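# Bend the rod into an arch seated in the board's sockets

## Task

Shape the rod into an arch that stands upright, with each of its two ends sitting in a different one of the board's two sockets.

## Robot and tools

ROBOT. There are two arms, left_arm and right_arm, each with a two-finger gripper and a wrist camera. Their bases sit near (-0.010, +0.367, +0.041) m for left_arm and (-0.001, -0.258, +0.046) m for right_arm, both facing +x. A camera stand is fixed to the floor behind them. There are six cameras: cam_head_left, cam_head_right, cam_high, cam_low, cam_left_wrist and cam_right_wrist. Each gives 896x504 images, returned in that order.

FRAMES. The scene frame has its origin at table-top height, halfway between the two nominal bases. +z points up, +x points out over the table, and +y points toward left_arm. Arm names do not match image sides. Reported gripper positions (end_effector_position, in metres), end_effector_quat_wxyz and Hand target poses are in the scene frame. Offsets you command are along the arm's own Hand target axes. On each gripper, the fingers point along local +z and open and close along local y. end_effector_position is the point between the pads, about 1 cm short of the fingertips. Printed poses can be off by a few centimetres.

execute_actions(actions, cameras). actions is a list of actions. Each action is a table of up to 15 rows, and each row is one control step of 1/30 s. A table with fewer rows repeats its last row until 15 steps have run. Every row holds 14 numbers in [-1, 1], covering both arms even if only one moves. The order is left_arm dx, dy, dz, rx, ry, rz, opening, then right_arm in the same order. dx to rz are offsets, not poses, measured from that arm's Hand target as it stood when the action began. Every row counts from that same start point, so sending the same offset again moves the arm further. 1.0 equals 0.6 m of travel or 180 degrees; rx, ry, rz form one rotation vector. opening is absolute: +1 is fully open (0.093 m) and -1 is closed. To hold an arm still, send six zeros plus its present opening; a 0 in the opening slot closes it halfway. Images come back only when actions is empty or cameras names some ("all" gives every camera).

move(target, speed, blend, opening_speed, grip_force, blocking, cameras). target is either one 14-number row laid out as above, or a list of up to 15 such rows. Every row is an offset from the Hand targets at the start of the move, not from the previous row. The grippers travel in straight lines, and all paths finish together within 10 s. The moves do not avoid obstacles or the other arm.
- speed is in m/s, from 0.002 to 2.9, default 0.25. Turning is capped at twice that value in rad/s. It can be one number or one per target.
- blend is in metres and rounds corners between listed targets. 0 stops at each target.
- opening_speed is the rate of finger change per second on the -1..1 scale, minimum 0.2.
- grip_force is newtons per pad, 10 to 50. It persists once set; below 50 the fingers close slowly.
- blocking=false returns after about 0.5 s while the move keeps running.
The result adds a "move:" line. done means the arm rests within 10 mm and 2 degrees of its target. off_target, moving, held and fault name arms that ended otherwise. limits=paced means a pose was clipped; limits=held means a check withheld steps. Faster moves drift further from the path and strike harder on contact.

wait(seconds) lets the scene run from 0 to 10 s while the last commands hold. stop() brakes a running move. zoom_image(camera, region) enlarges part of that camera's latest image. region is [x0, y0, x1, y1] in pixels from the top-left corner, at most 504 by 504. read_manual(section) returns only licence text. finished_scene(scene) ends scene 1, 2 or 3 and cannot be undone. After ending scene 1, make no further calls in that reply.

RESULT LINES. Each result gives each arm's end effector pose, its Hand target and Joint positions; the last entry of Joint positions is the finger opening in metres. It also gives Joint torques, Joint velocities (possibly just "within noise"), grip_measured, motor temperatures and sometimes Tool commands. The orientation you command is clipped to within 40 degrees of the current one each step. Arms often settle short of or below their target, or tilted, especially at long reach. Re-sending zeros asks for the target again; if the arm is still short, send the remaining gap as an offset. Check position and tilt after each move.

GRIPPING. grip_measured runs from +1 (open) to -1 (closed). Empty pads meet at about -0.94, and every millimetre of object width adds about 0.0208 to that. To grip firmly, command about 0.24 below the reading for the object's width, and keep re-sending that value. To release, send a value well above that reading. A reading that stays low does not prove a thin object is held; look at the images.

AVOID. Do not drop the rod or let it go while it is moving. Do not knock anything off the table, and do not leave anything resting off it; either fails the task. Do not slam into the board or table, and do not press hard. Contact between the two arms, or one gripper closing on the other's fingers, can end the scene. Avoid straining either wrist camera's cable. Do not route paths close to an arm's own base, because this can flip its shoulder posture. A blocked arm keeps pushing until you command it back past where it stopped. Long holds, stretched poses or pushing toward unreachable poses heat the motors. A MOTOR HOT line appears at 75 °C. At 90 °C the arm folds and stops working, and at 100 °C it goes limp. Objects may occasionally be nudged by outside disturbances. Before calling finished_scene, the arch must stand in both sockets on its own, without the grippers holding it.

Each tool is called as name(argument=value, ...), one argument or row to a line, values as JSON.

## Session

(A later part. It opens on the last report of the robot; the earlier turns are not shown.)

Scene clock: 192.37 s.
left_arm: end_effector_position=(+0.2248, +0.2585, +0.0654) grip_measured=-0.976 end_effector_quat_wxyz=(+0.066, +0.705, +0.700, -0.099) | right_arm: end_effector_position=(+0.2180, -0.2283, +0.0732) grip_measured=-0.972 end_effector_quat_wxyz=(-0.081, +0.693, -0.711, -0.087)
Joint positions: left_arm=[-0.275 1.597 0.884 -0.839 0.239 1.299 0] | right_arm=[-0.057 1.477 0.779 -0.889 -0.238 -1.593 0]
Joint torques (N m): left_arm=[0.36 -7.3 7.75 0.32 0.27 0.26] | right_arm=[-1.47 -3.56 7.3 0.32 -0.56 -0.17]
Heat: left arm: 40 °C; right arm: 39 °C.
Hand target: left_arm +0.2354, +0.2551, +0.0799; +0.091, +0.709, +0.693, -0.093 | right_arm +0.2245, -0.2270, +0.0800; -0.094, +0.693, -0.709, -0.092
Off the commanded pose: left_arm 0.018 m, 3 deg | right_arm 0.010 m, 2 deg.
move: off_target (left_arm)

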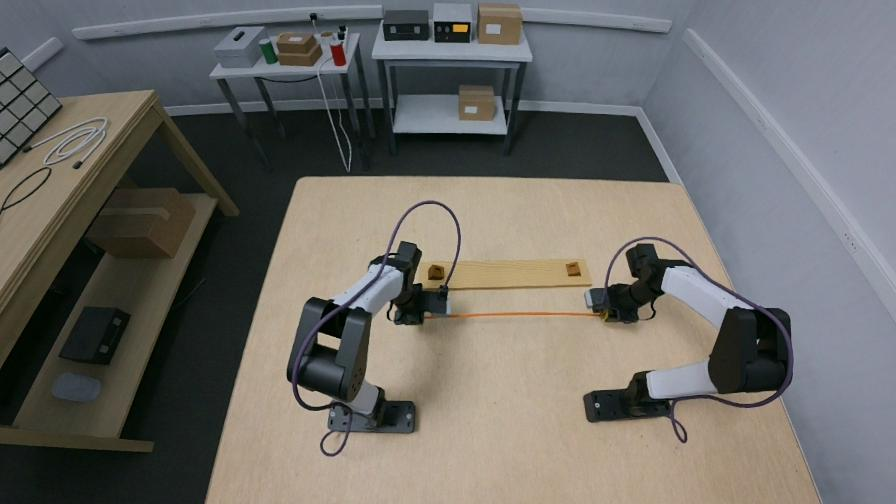

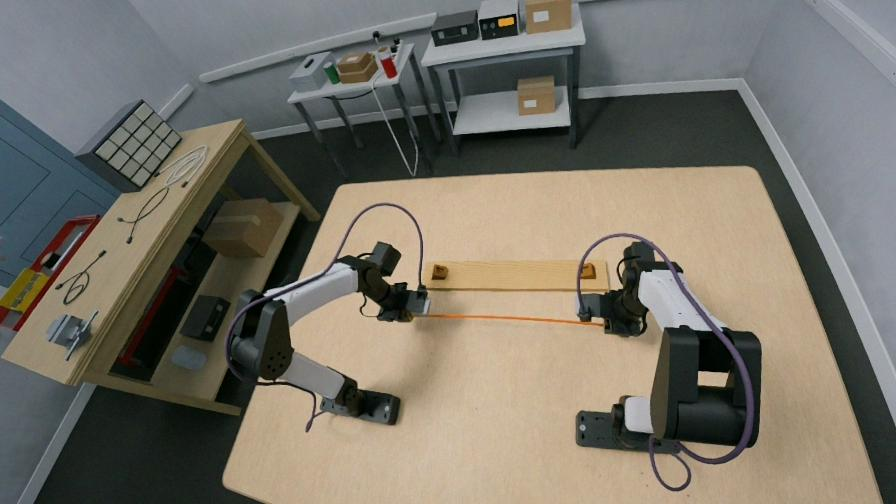

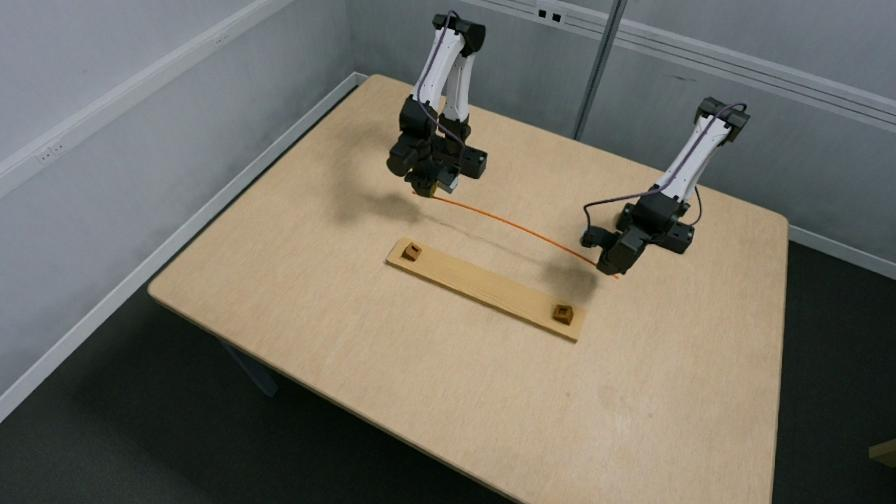

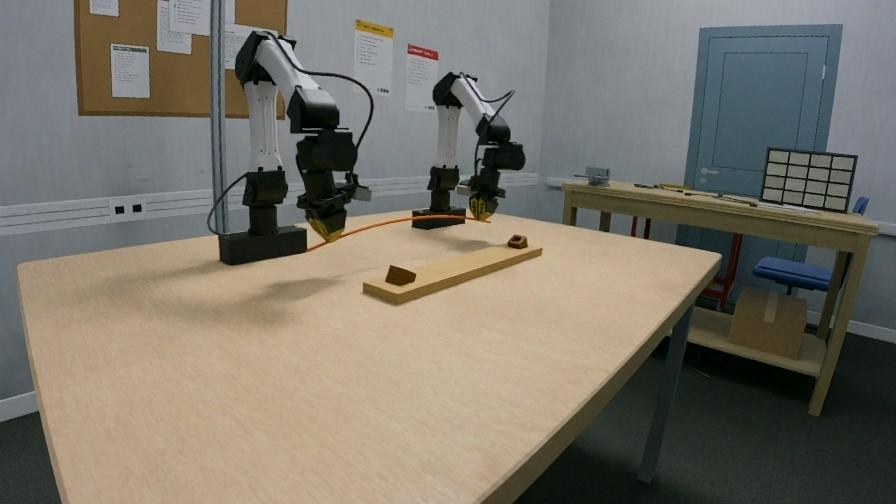

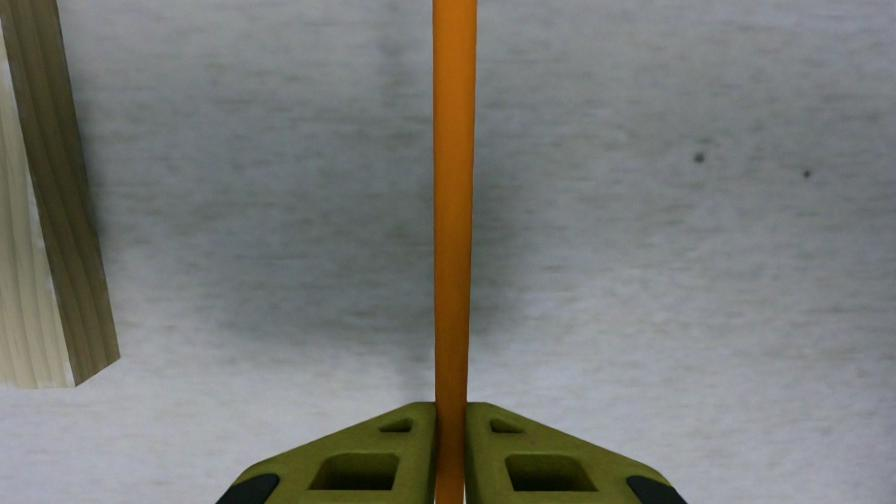

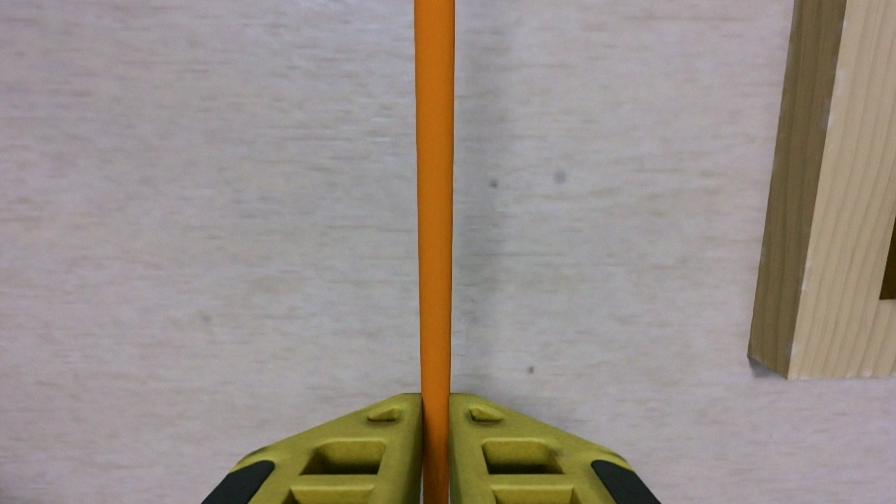

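move(
  target=[-0.0692,0.1168,-0.119,0,-0.1389,0,-1,-0.0678,-0.1168,-0.1207,0,-0.1389,0,-1],
  cameras=["cam_low","cam_left_wrist","cam_right_wrist"],
  speed=0.1,
)

Scene clock: 207.03 s.
left_arm: end_effector_position=(+0.2967, +0.2410, +0.1456) grip_measured=-0.976 end_effector_quat_wxyz=(+0.209, +0.670, +0.673, -0.232) | right_arm: end_effector_position=(+0.2904, -0.2161, +0.1481) grip_measured=-0.972 end_effector_quat_wxyz=(-0.217, +0.663, -0.682, -0.220)
Joint positions: left_arm=[-0.082 1.746 1.27 -1.07 0.634 1.474 0] | right_arm=[-0.206 1.731 1.24 -1.215 -0.616 -1.781 0]
Joint torques (N m): left_arm=[-0.25 -6.32 8.51 0.38 0.88 0.26] | right_arm=[-0.76 -5.44 7.39 -0.11 -1.21 -0.19]
Heat: left arm: 42 °C; right arm: 40 °C.
Hand target: left_arm +0.3050, +0.2320, +0.1597; +0.239, +0.672, +0.657, -0.244 | right_arm +0.2950, -0.2082, +0.1606; -0.245, +0.657, -0.672, -0.239
Off the commanded pose: left_arm 0.019 m, 4 deg | right_arm 0.016 m, 4 deg.
move: off_target (left_arm, right_arm)
Images, in order (width x height): cam_low 896x504, cam_left_wrist 896x504, cam_right_wrist 896x504.

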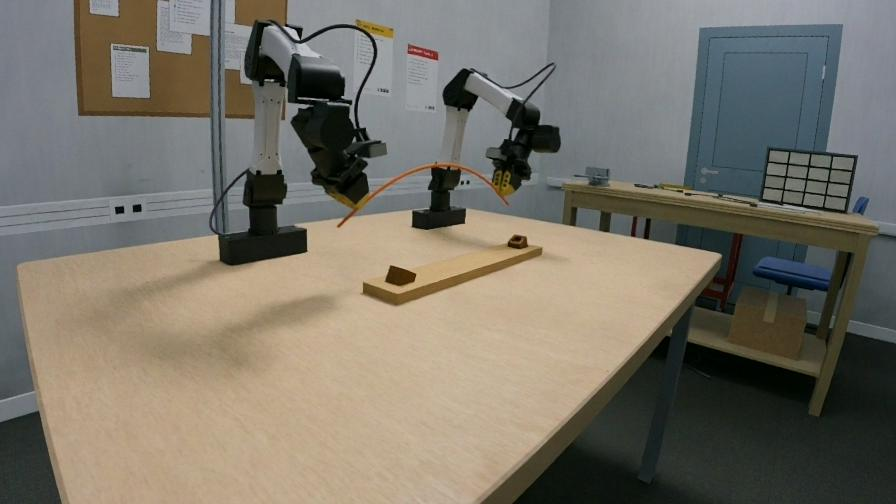

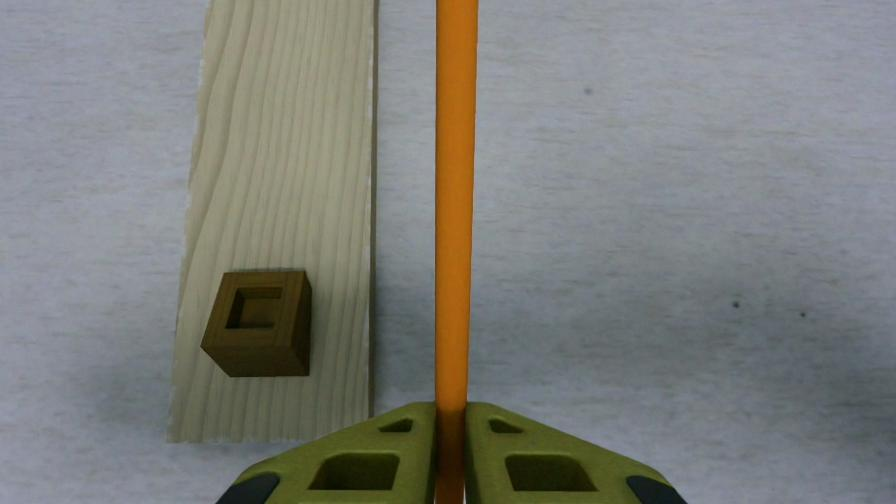

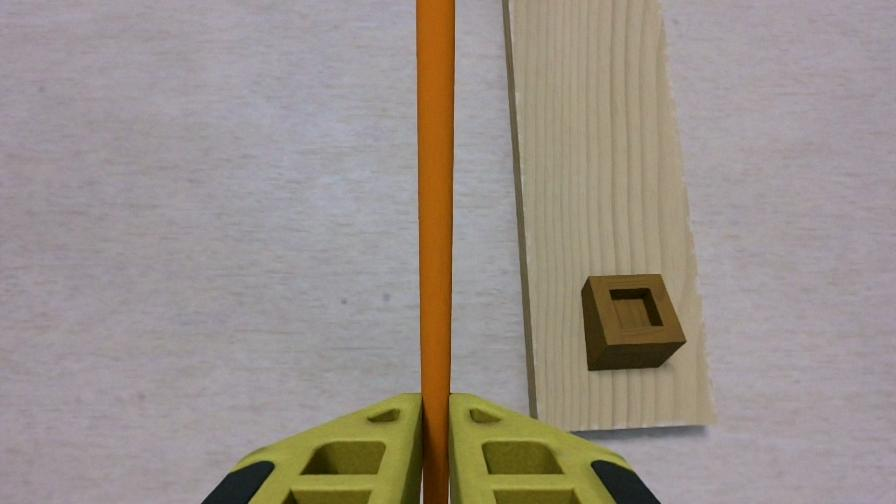

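move(
  target=[-0.0433,0.1278,0.0685,0,-0.1667,0,-1,-0.0433,-0.135,0.0703,0,-0.1667,0,-1],
  cameras=["all"],
  speed=0.1,
)

Scene clock: 238.00 s.
left_arm: end_effector_position=(+0.3720, +0.1946, +0.1282) grip_measured=-0.976 end_effector_quat_wxyz=(+0.372, +0.587, +0.598, -0.400) | right_arm: end_effector_position=(+0.3729, -0.1773, +0.1310) grip_measured=-0.972 end_effector_quat_wxyz=(-0.389, +0.582, -0.605, -0.379)
Joint positions: left_arm=[-0.045 2.115 1.424 -0.835 1.156 1.476 0] | right_arm=[-0.207 2.187 1.515 -1.247 -1.121 -1.947 0]
Joint torques (N m): left_arm=[-1.68 -8.99 7.82 0.64 1.08 0.02] | right_arm=[1.74 -7.92 6.57 -0.55 -1.41 -0.19]
Heat: left arm: 44 °C; right arm: 42 °C.
Hand target: left_arm +0.3807, +0.1839, +0.1450; +0.401, +0.586, +0.573, -0.410 | right_arm +0.3771, -0.1631, +0.1450; -0.411, +0.572, -0.585, -0.402
Off the commanded pose: left_arm 0.022 m, 5 deg | right_arm 0.020 m, 4 deg.
move: off_target (left_arm, right_arm)

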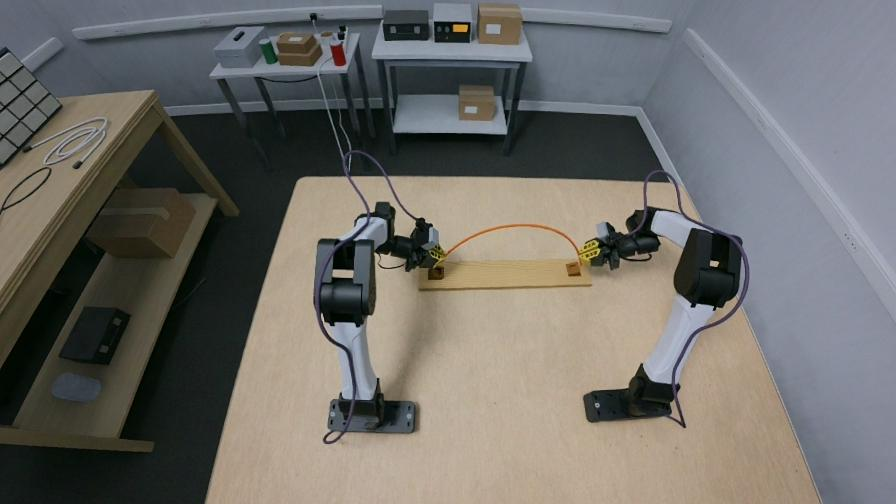

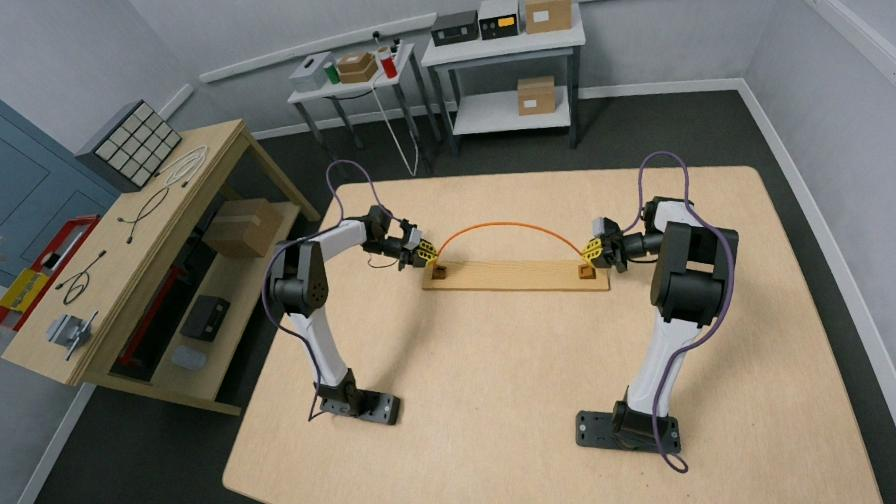

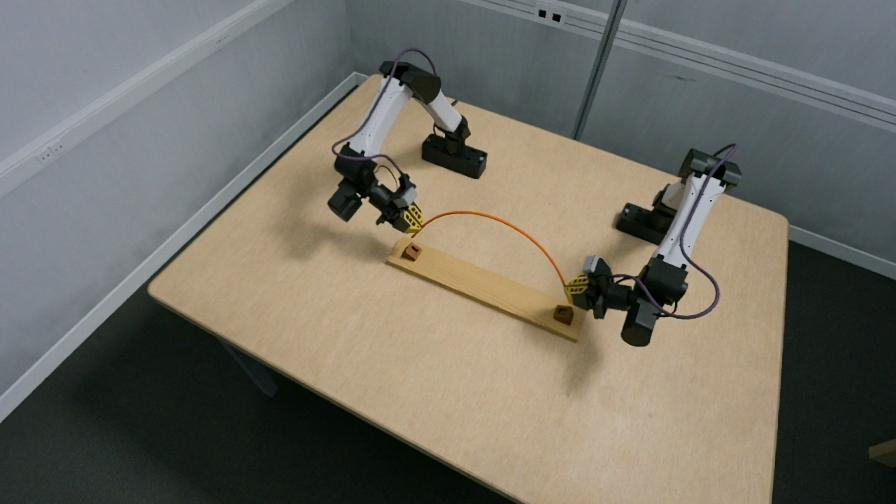

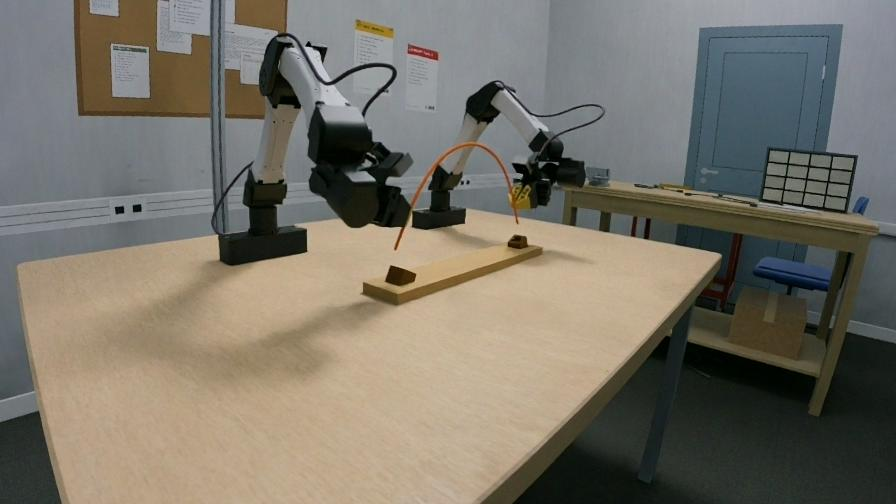

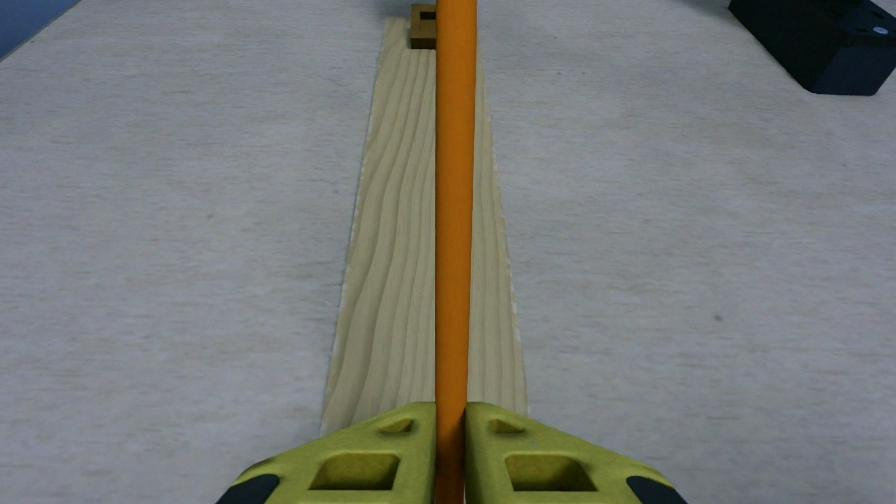

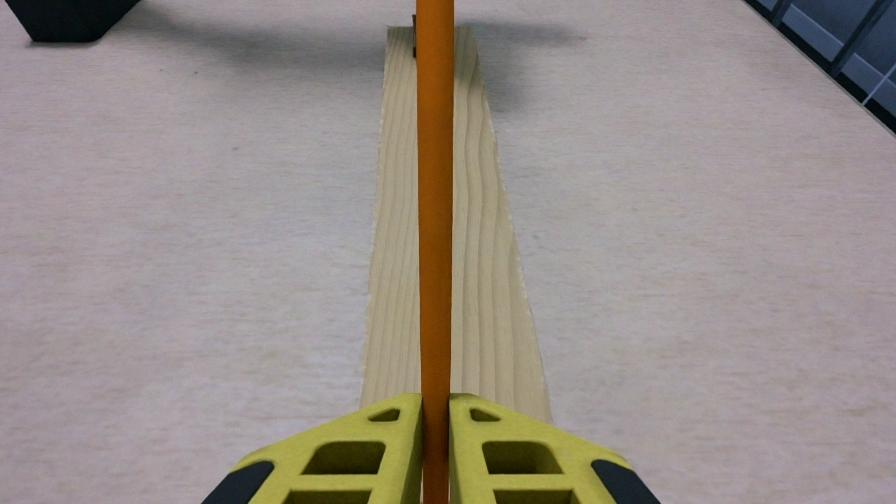

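zoom_image(
  camera="cam_low",
  region=[340, 190, 560, 310],
)

zoom_image(
  camera="cam_high",
  region=[380, 200, 600, 340],
)

zoom_image(
  camera="cam_head_left",
  region=[400, 210, 620, 310],
)

zoom_image(
  camera="cam_head_right",
  region=[400, 210, 640, 310],
)

Scaled by 2.291 from the camera's 896x504 image, which has a finer 1280x720 frame.

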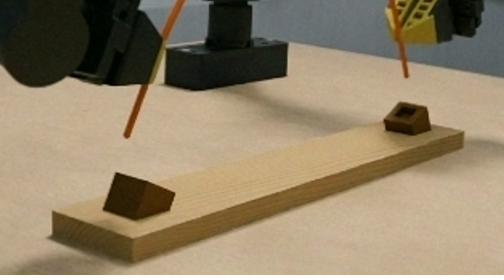

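Scaled by 2.291 from the camera's 896x504 image, which has a finer 1280x720 frame.

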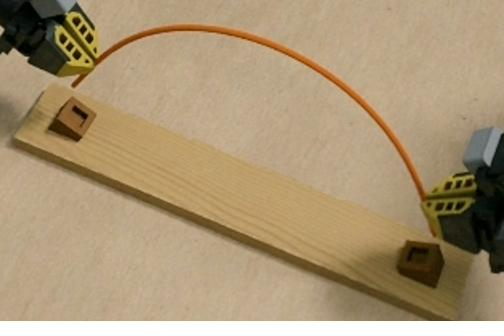

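Scaled by 2.291 from the camera's 896x504 image, which has a finer 1280x720 frame.

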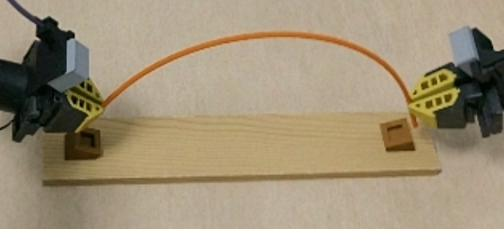

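Scaled by 2.100 from the camera's 896x504 image, which has a finer 1280x720 frame.

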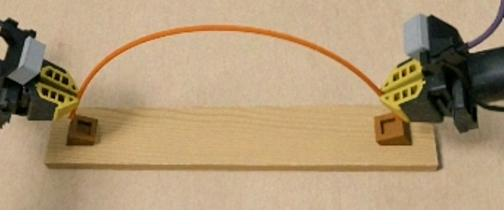

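zoom_image(
  camera="cam_low",
  region=[370, 230, 440, 300],
)

zoom_image(
  camera="cam_low",
  region=[490, 200, 550, 260],
)

zoom_image(
  camera="cam_high",
  region=[540, 270, 600, 330],
)

zoom_image(
  camera="cam_high",
  region=[390, 215, 450, 275],
)

zoom_image(
  camera="cam_head_left",
  region=[550, 240, 610, 300],
)

zoom_image(
  camera="cam_head_right",
  region=[410, 240, 470, 300],
)

Scaled by 7.200 from the camera's 896x504 image, which has a finer 1280x720 frame.

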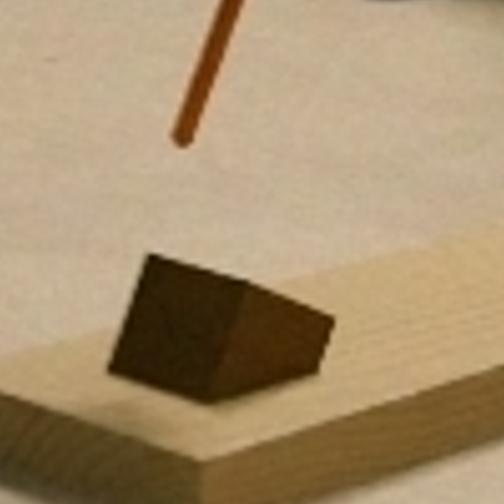

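Scaled by 8.400 from the camera's 896x504 image, which has a finer 1280x720 frame.

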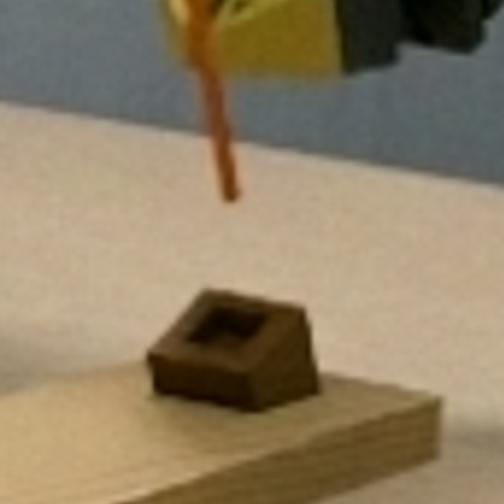

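Scaled by 8.400 from the camera's 896x504 image, which has a finer 1280x720 frame.

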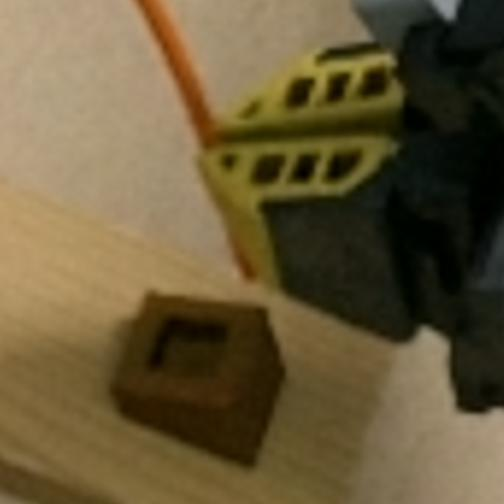

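Scaled by 8.400 from the camera's 896x504 image, which has a finer 1280x720 frame.

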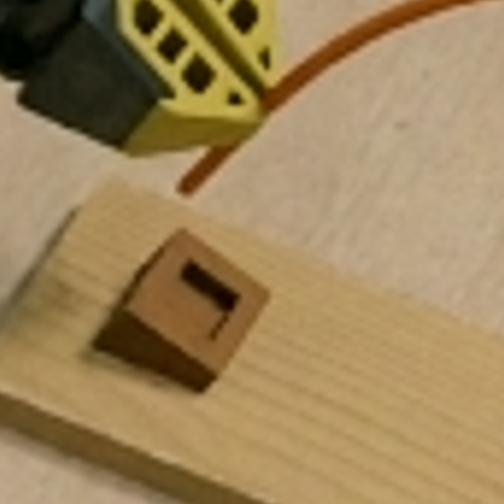

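Scaled by 8.400 from the camera's 896x504 image, which has a finer 1280x720 frame.

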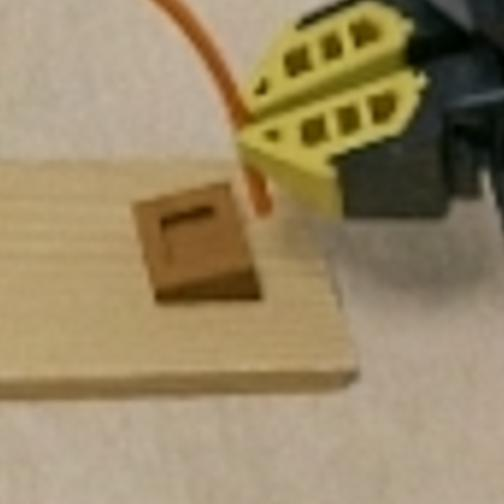

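Scaled by 8.400 from the camera's 896x504 image, which has a finer 1280x720 frame.

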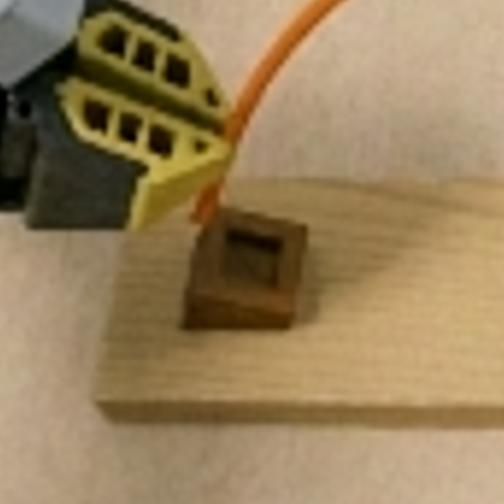

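move(
  target=[0.0329,0,0.0315,0,-0.0222,0,-1,0.0329,0,0.0315,0,-0.0222,0,-1],
  cameras=["cam_low","cam_high","cam_head_left","cam_head_right"],
  speed=0.06,
)

zoom_image(
  camera="cam_low",
  region=[370, 230, 440, 300],
)

zoom_image(
  camera="cam_low",
  region=[490, 200, 550, 260],
)

zoom_image(
  camera="cam_high",
  region=[540, 270, 600, 330],
)

zoom_image(
  camera="cam_high",
  region=[390, 215, 450, 275],
)

zoom_image(
  camera="cam_head_left",
  region=[550, 240, 610, 300],
)

zoom_image(
  camera="cam_head_right",
  region=[410, 240, 470, 300],
)

Scene clock: 287.90 s.
left_arm: end_effector_position=(+0.3852, +0.1850, +0.1108) grip_measured=-0.976 end_effector_quat_wxyz=(+0.406, +0.575, +0.579, -0.411) | right_arm: end_effector_position=(+0.3761, -0.1665, +0.1136) grip_measured=-0.972 end_effector_quat_wxyz=(-0.408, +0.567, -0.589, -0.406)
Joint positions: left_arm=[-0.056 2.174 1.385 -0.624 1.227 1.394 0] | right_arm=[-0.189 2.268 1.515 -1.226 -1.195 -1.991 0]
Joint torques (N m): left_arm=[-2.44 -9.8 4.26 0.85 1.04 0.01] | right_arm=[1.91 -8.43 3.62 -0.19 -1.39 -0.18]
Motor temperatures (°C): left_arm=[30 48 47 31 31 29 31] | right_arm=[28 41 42 34 34 31 31]
Heat: left arm: 48 °C; right arm: 42 °C.
Hand target: left_arm +0.3804, +0.1729, +0.1200; +0.421, +0.571, +0.558, -0.430 | right_arm +0.3773, -0.1519, +0.1201; -0.431, +0.558, -0.571, -0.421
Off the commanded pose: left_arm 0.016 m, 4 deg | right_arm 0.016 m, 4 deg.
move: off_target (left_arm, right_arm)
Images, in order (width x height): cam_head_left 896x504, cam_head_right 896x504, cam_high 896x504, cam_low 896x504.

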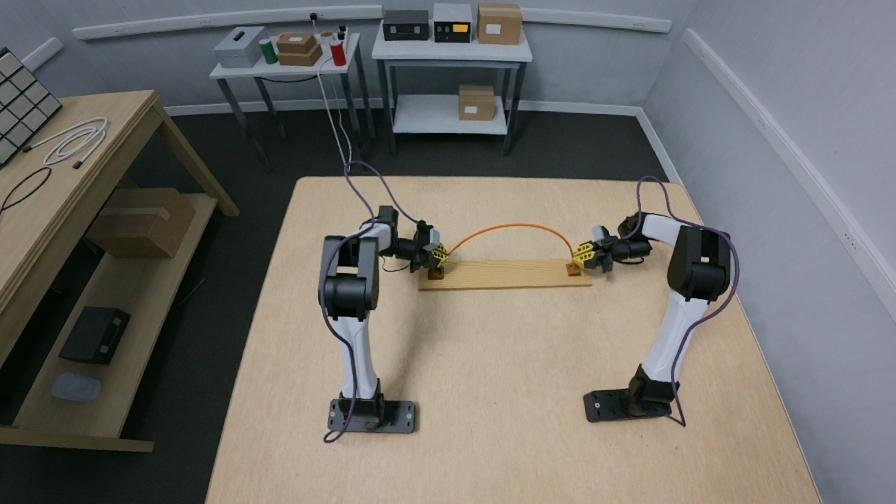

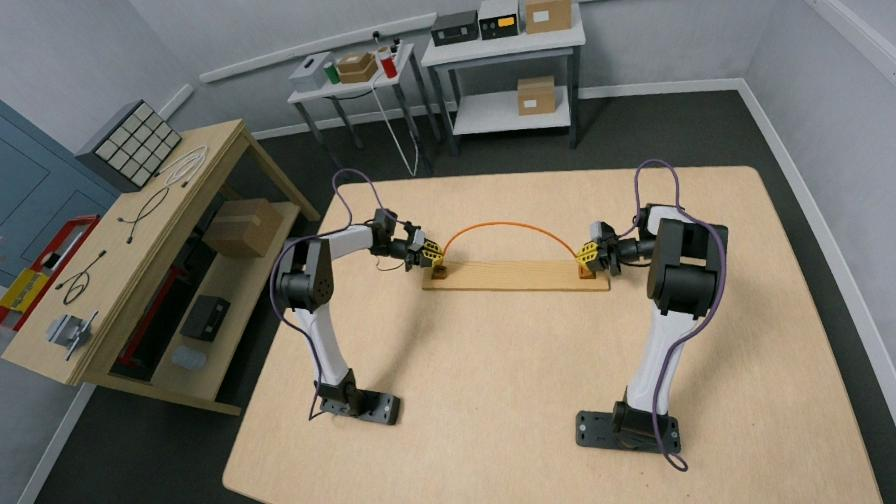

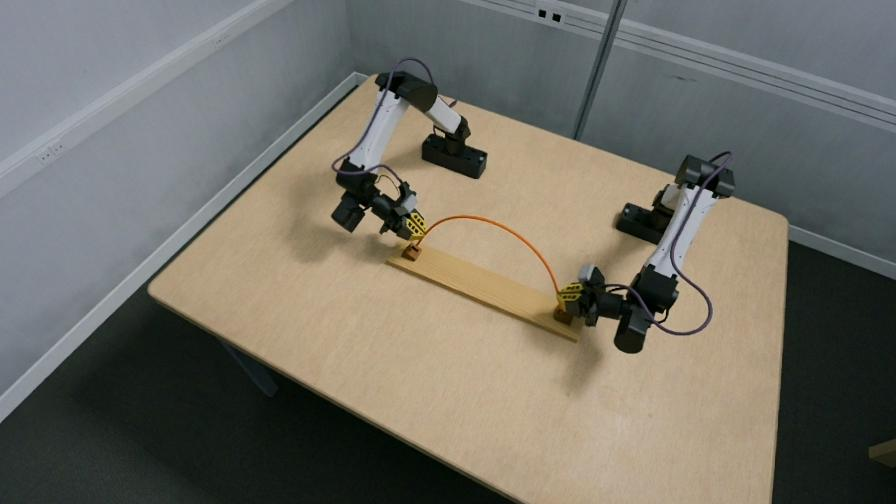

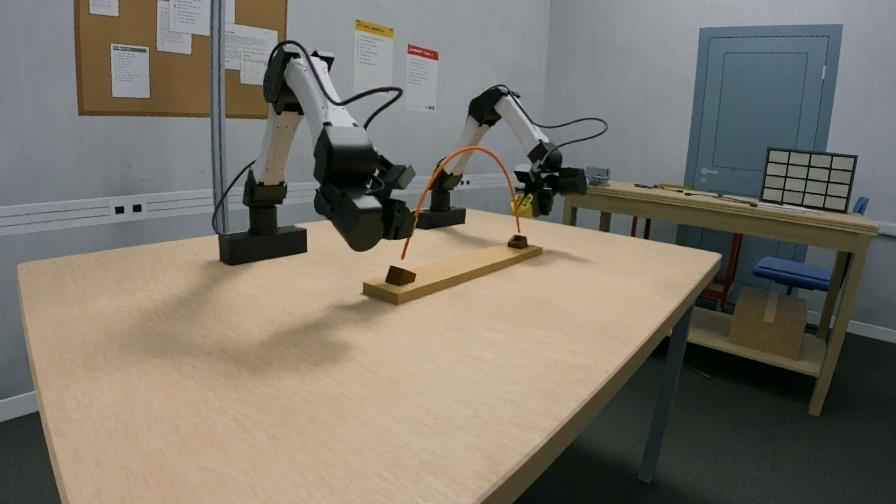

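Scaled by 7.200 from the camera's 896x504 image, which has a finer 1280x720 frame.

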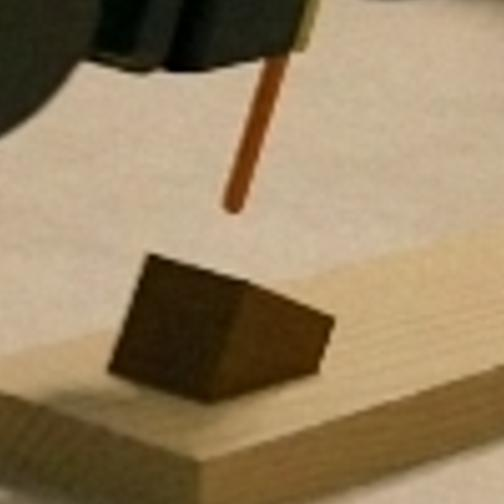

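Scaled by 8.400 from the camera's 896x504 image, which has a finer 1280x720 frame.

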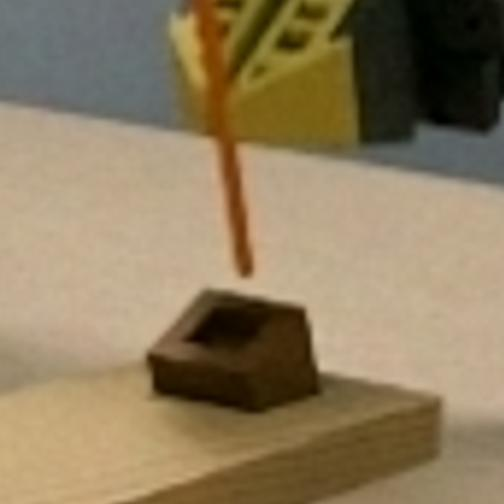

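Scaled by 8.400 from the camera's 896x504 image, which has a finer 1280x720 frame.

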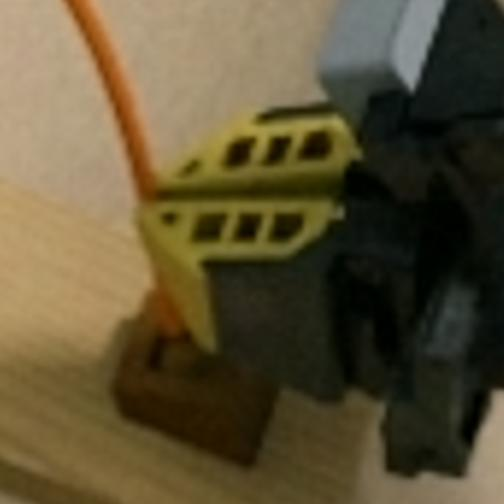

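Scaled by 8.400 from the camera's 896x504 image, which has a finer 1280x720 frame.

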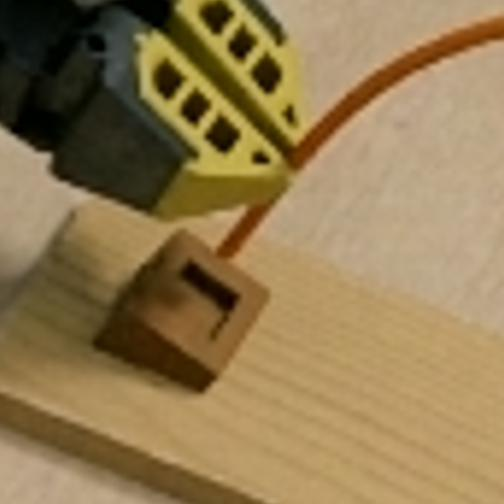

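Scaled by 8.400 from the camera's 896x504 image, which has a finer 1280x720 frame.

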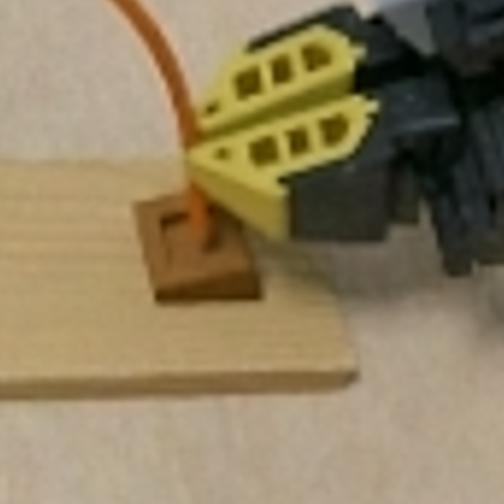

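Scaled by 8.400 from the camera's 896x504 image, which has a finer 1280x720 frame.

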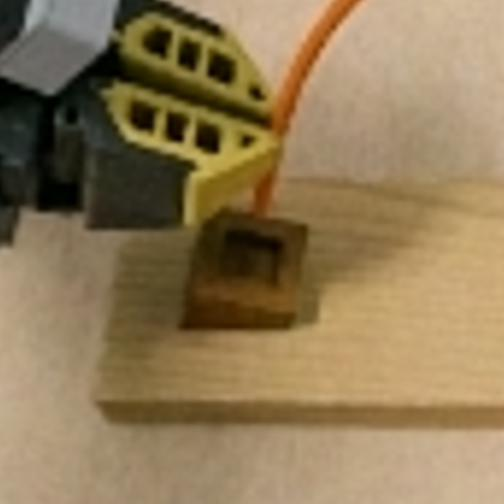

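zoom_image(
  camera="cam_head_left",
  region=[560, 250, 590, 280],
)

zoom_image(
  camera="cam_high",
  region=[548, 295, 583, 330],
)

zoom_image(
  camera="cam_head_right",
  region=[425, 255, 455, 285],
)

zoom_image(
  camera="cam_head_right",
  region=[565, 230, 615, 280],
)

Scaled by 16.800 from the camera's 896x504 image, which has a finer 1280x720 frame.

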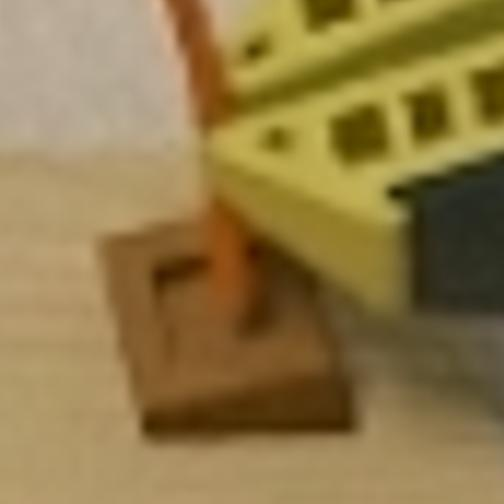

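Scaled by 14.400 from the camera's 896x504 image, which has a finer 1280x720 frame.

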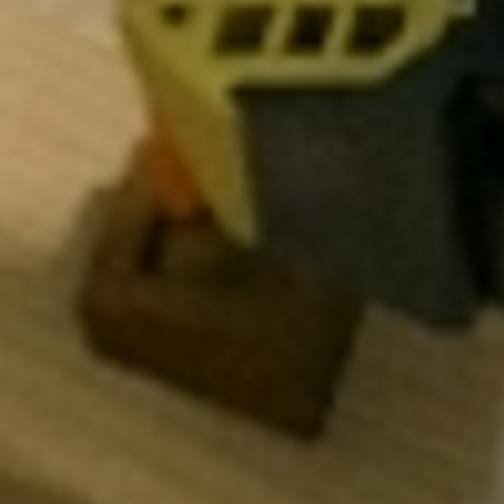

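Scaled by 16.800 from the camera's 896x504 image, which has a finer 1280x720 frame.

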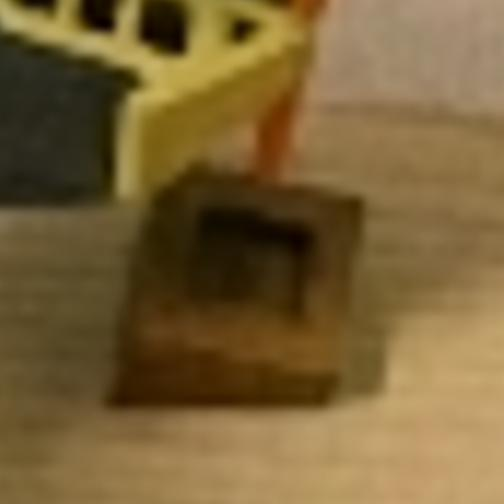

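Scaled by 10.080 from the camera's 896x504 image, which has a finer 1280x720 frame.

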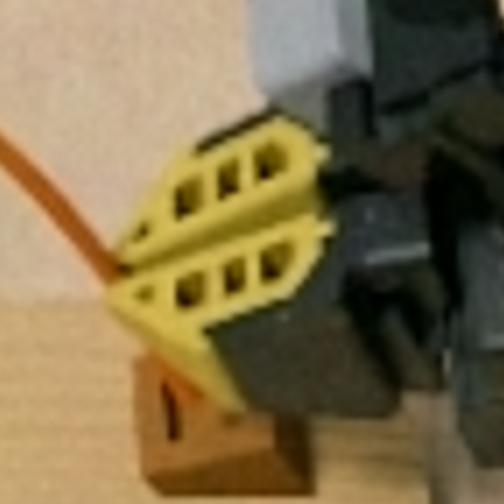

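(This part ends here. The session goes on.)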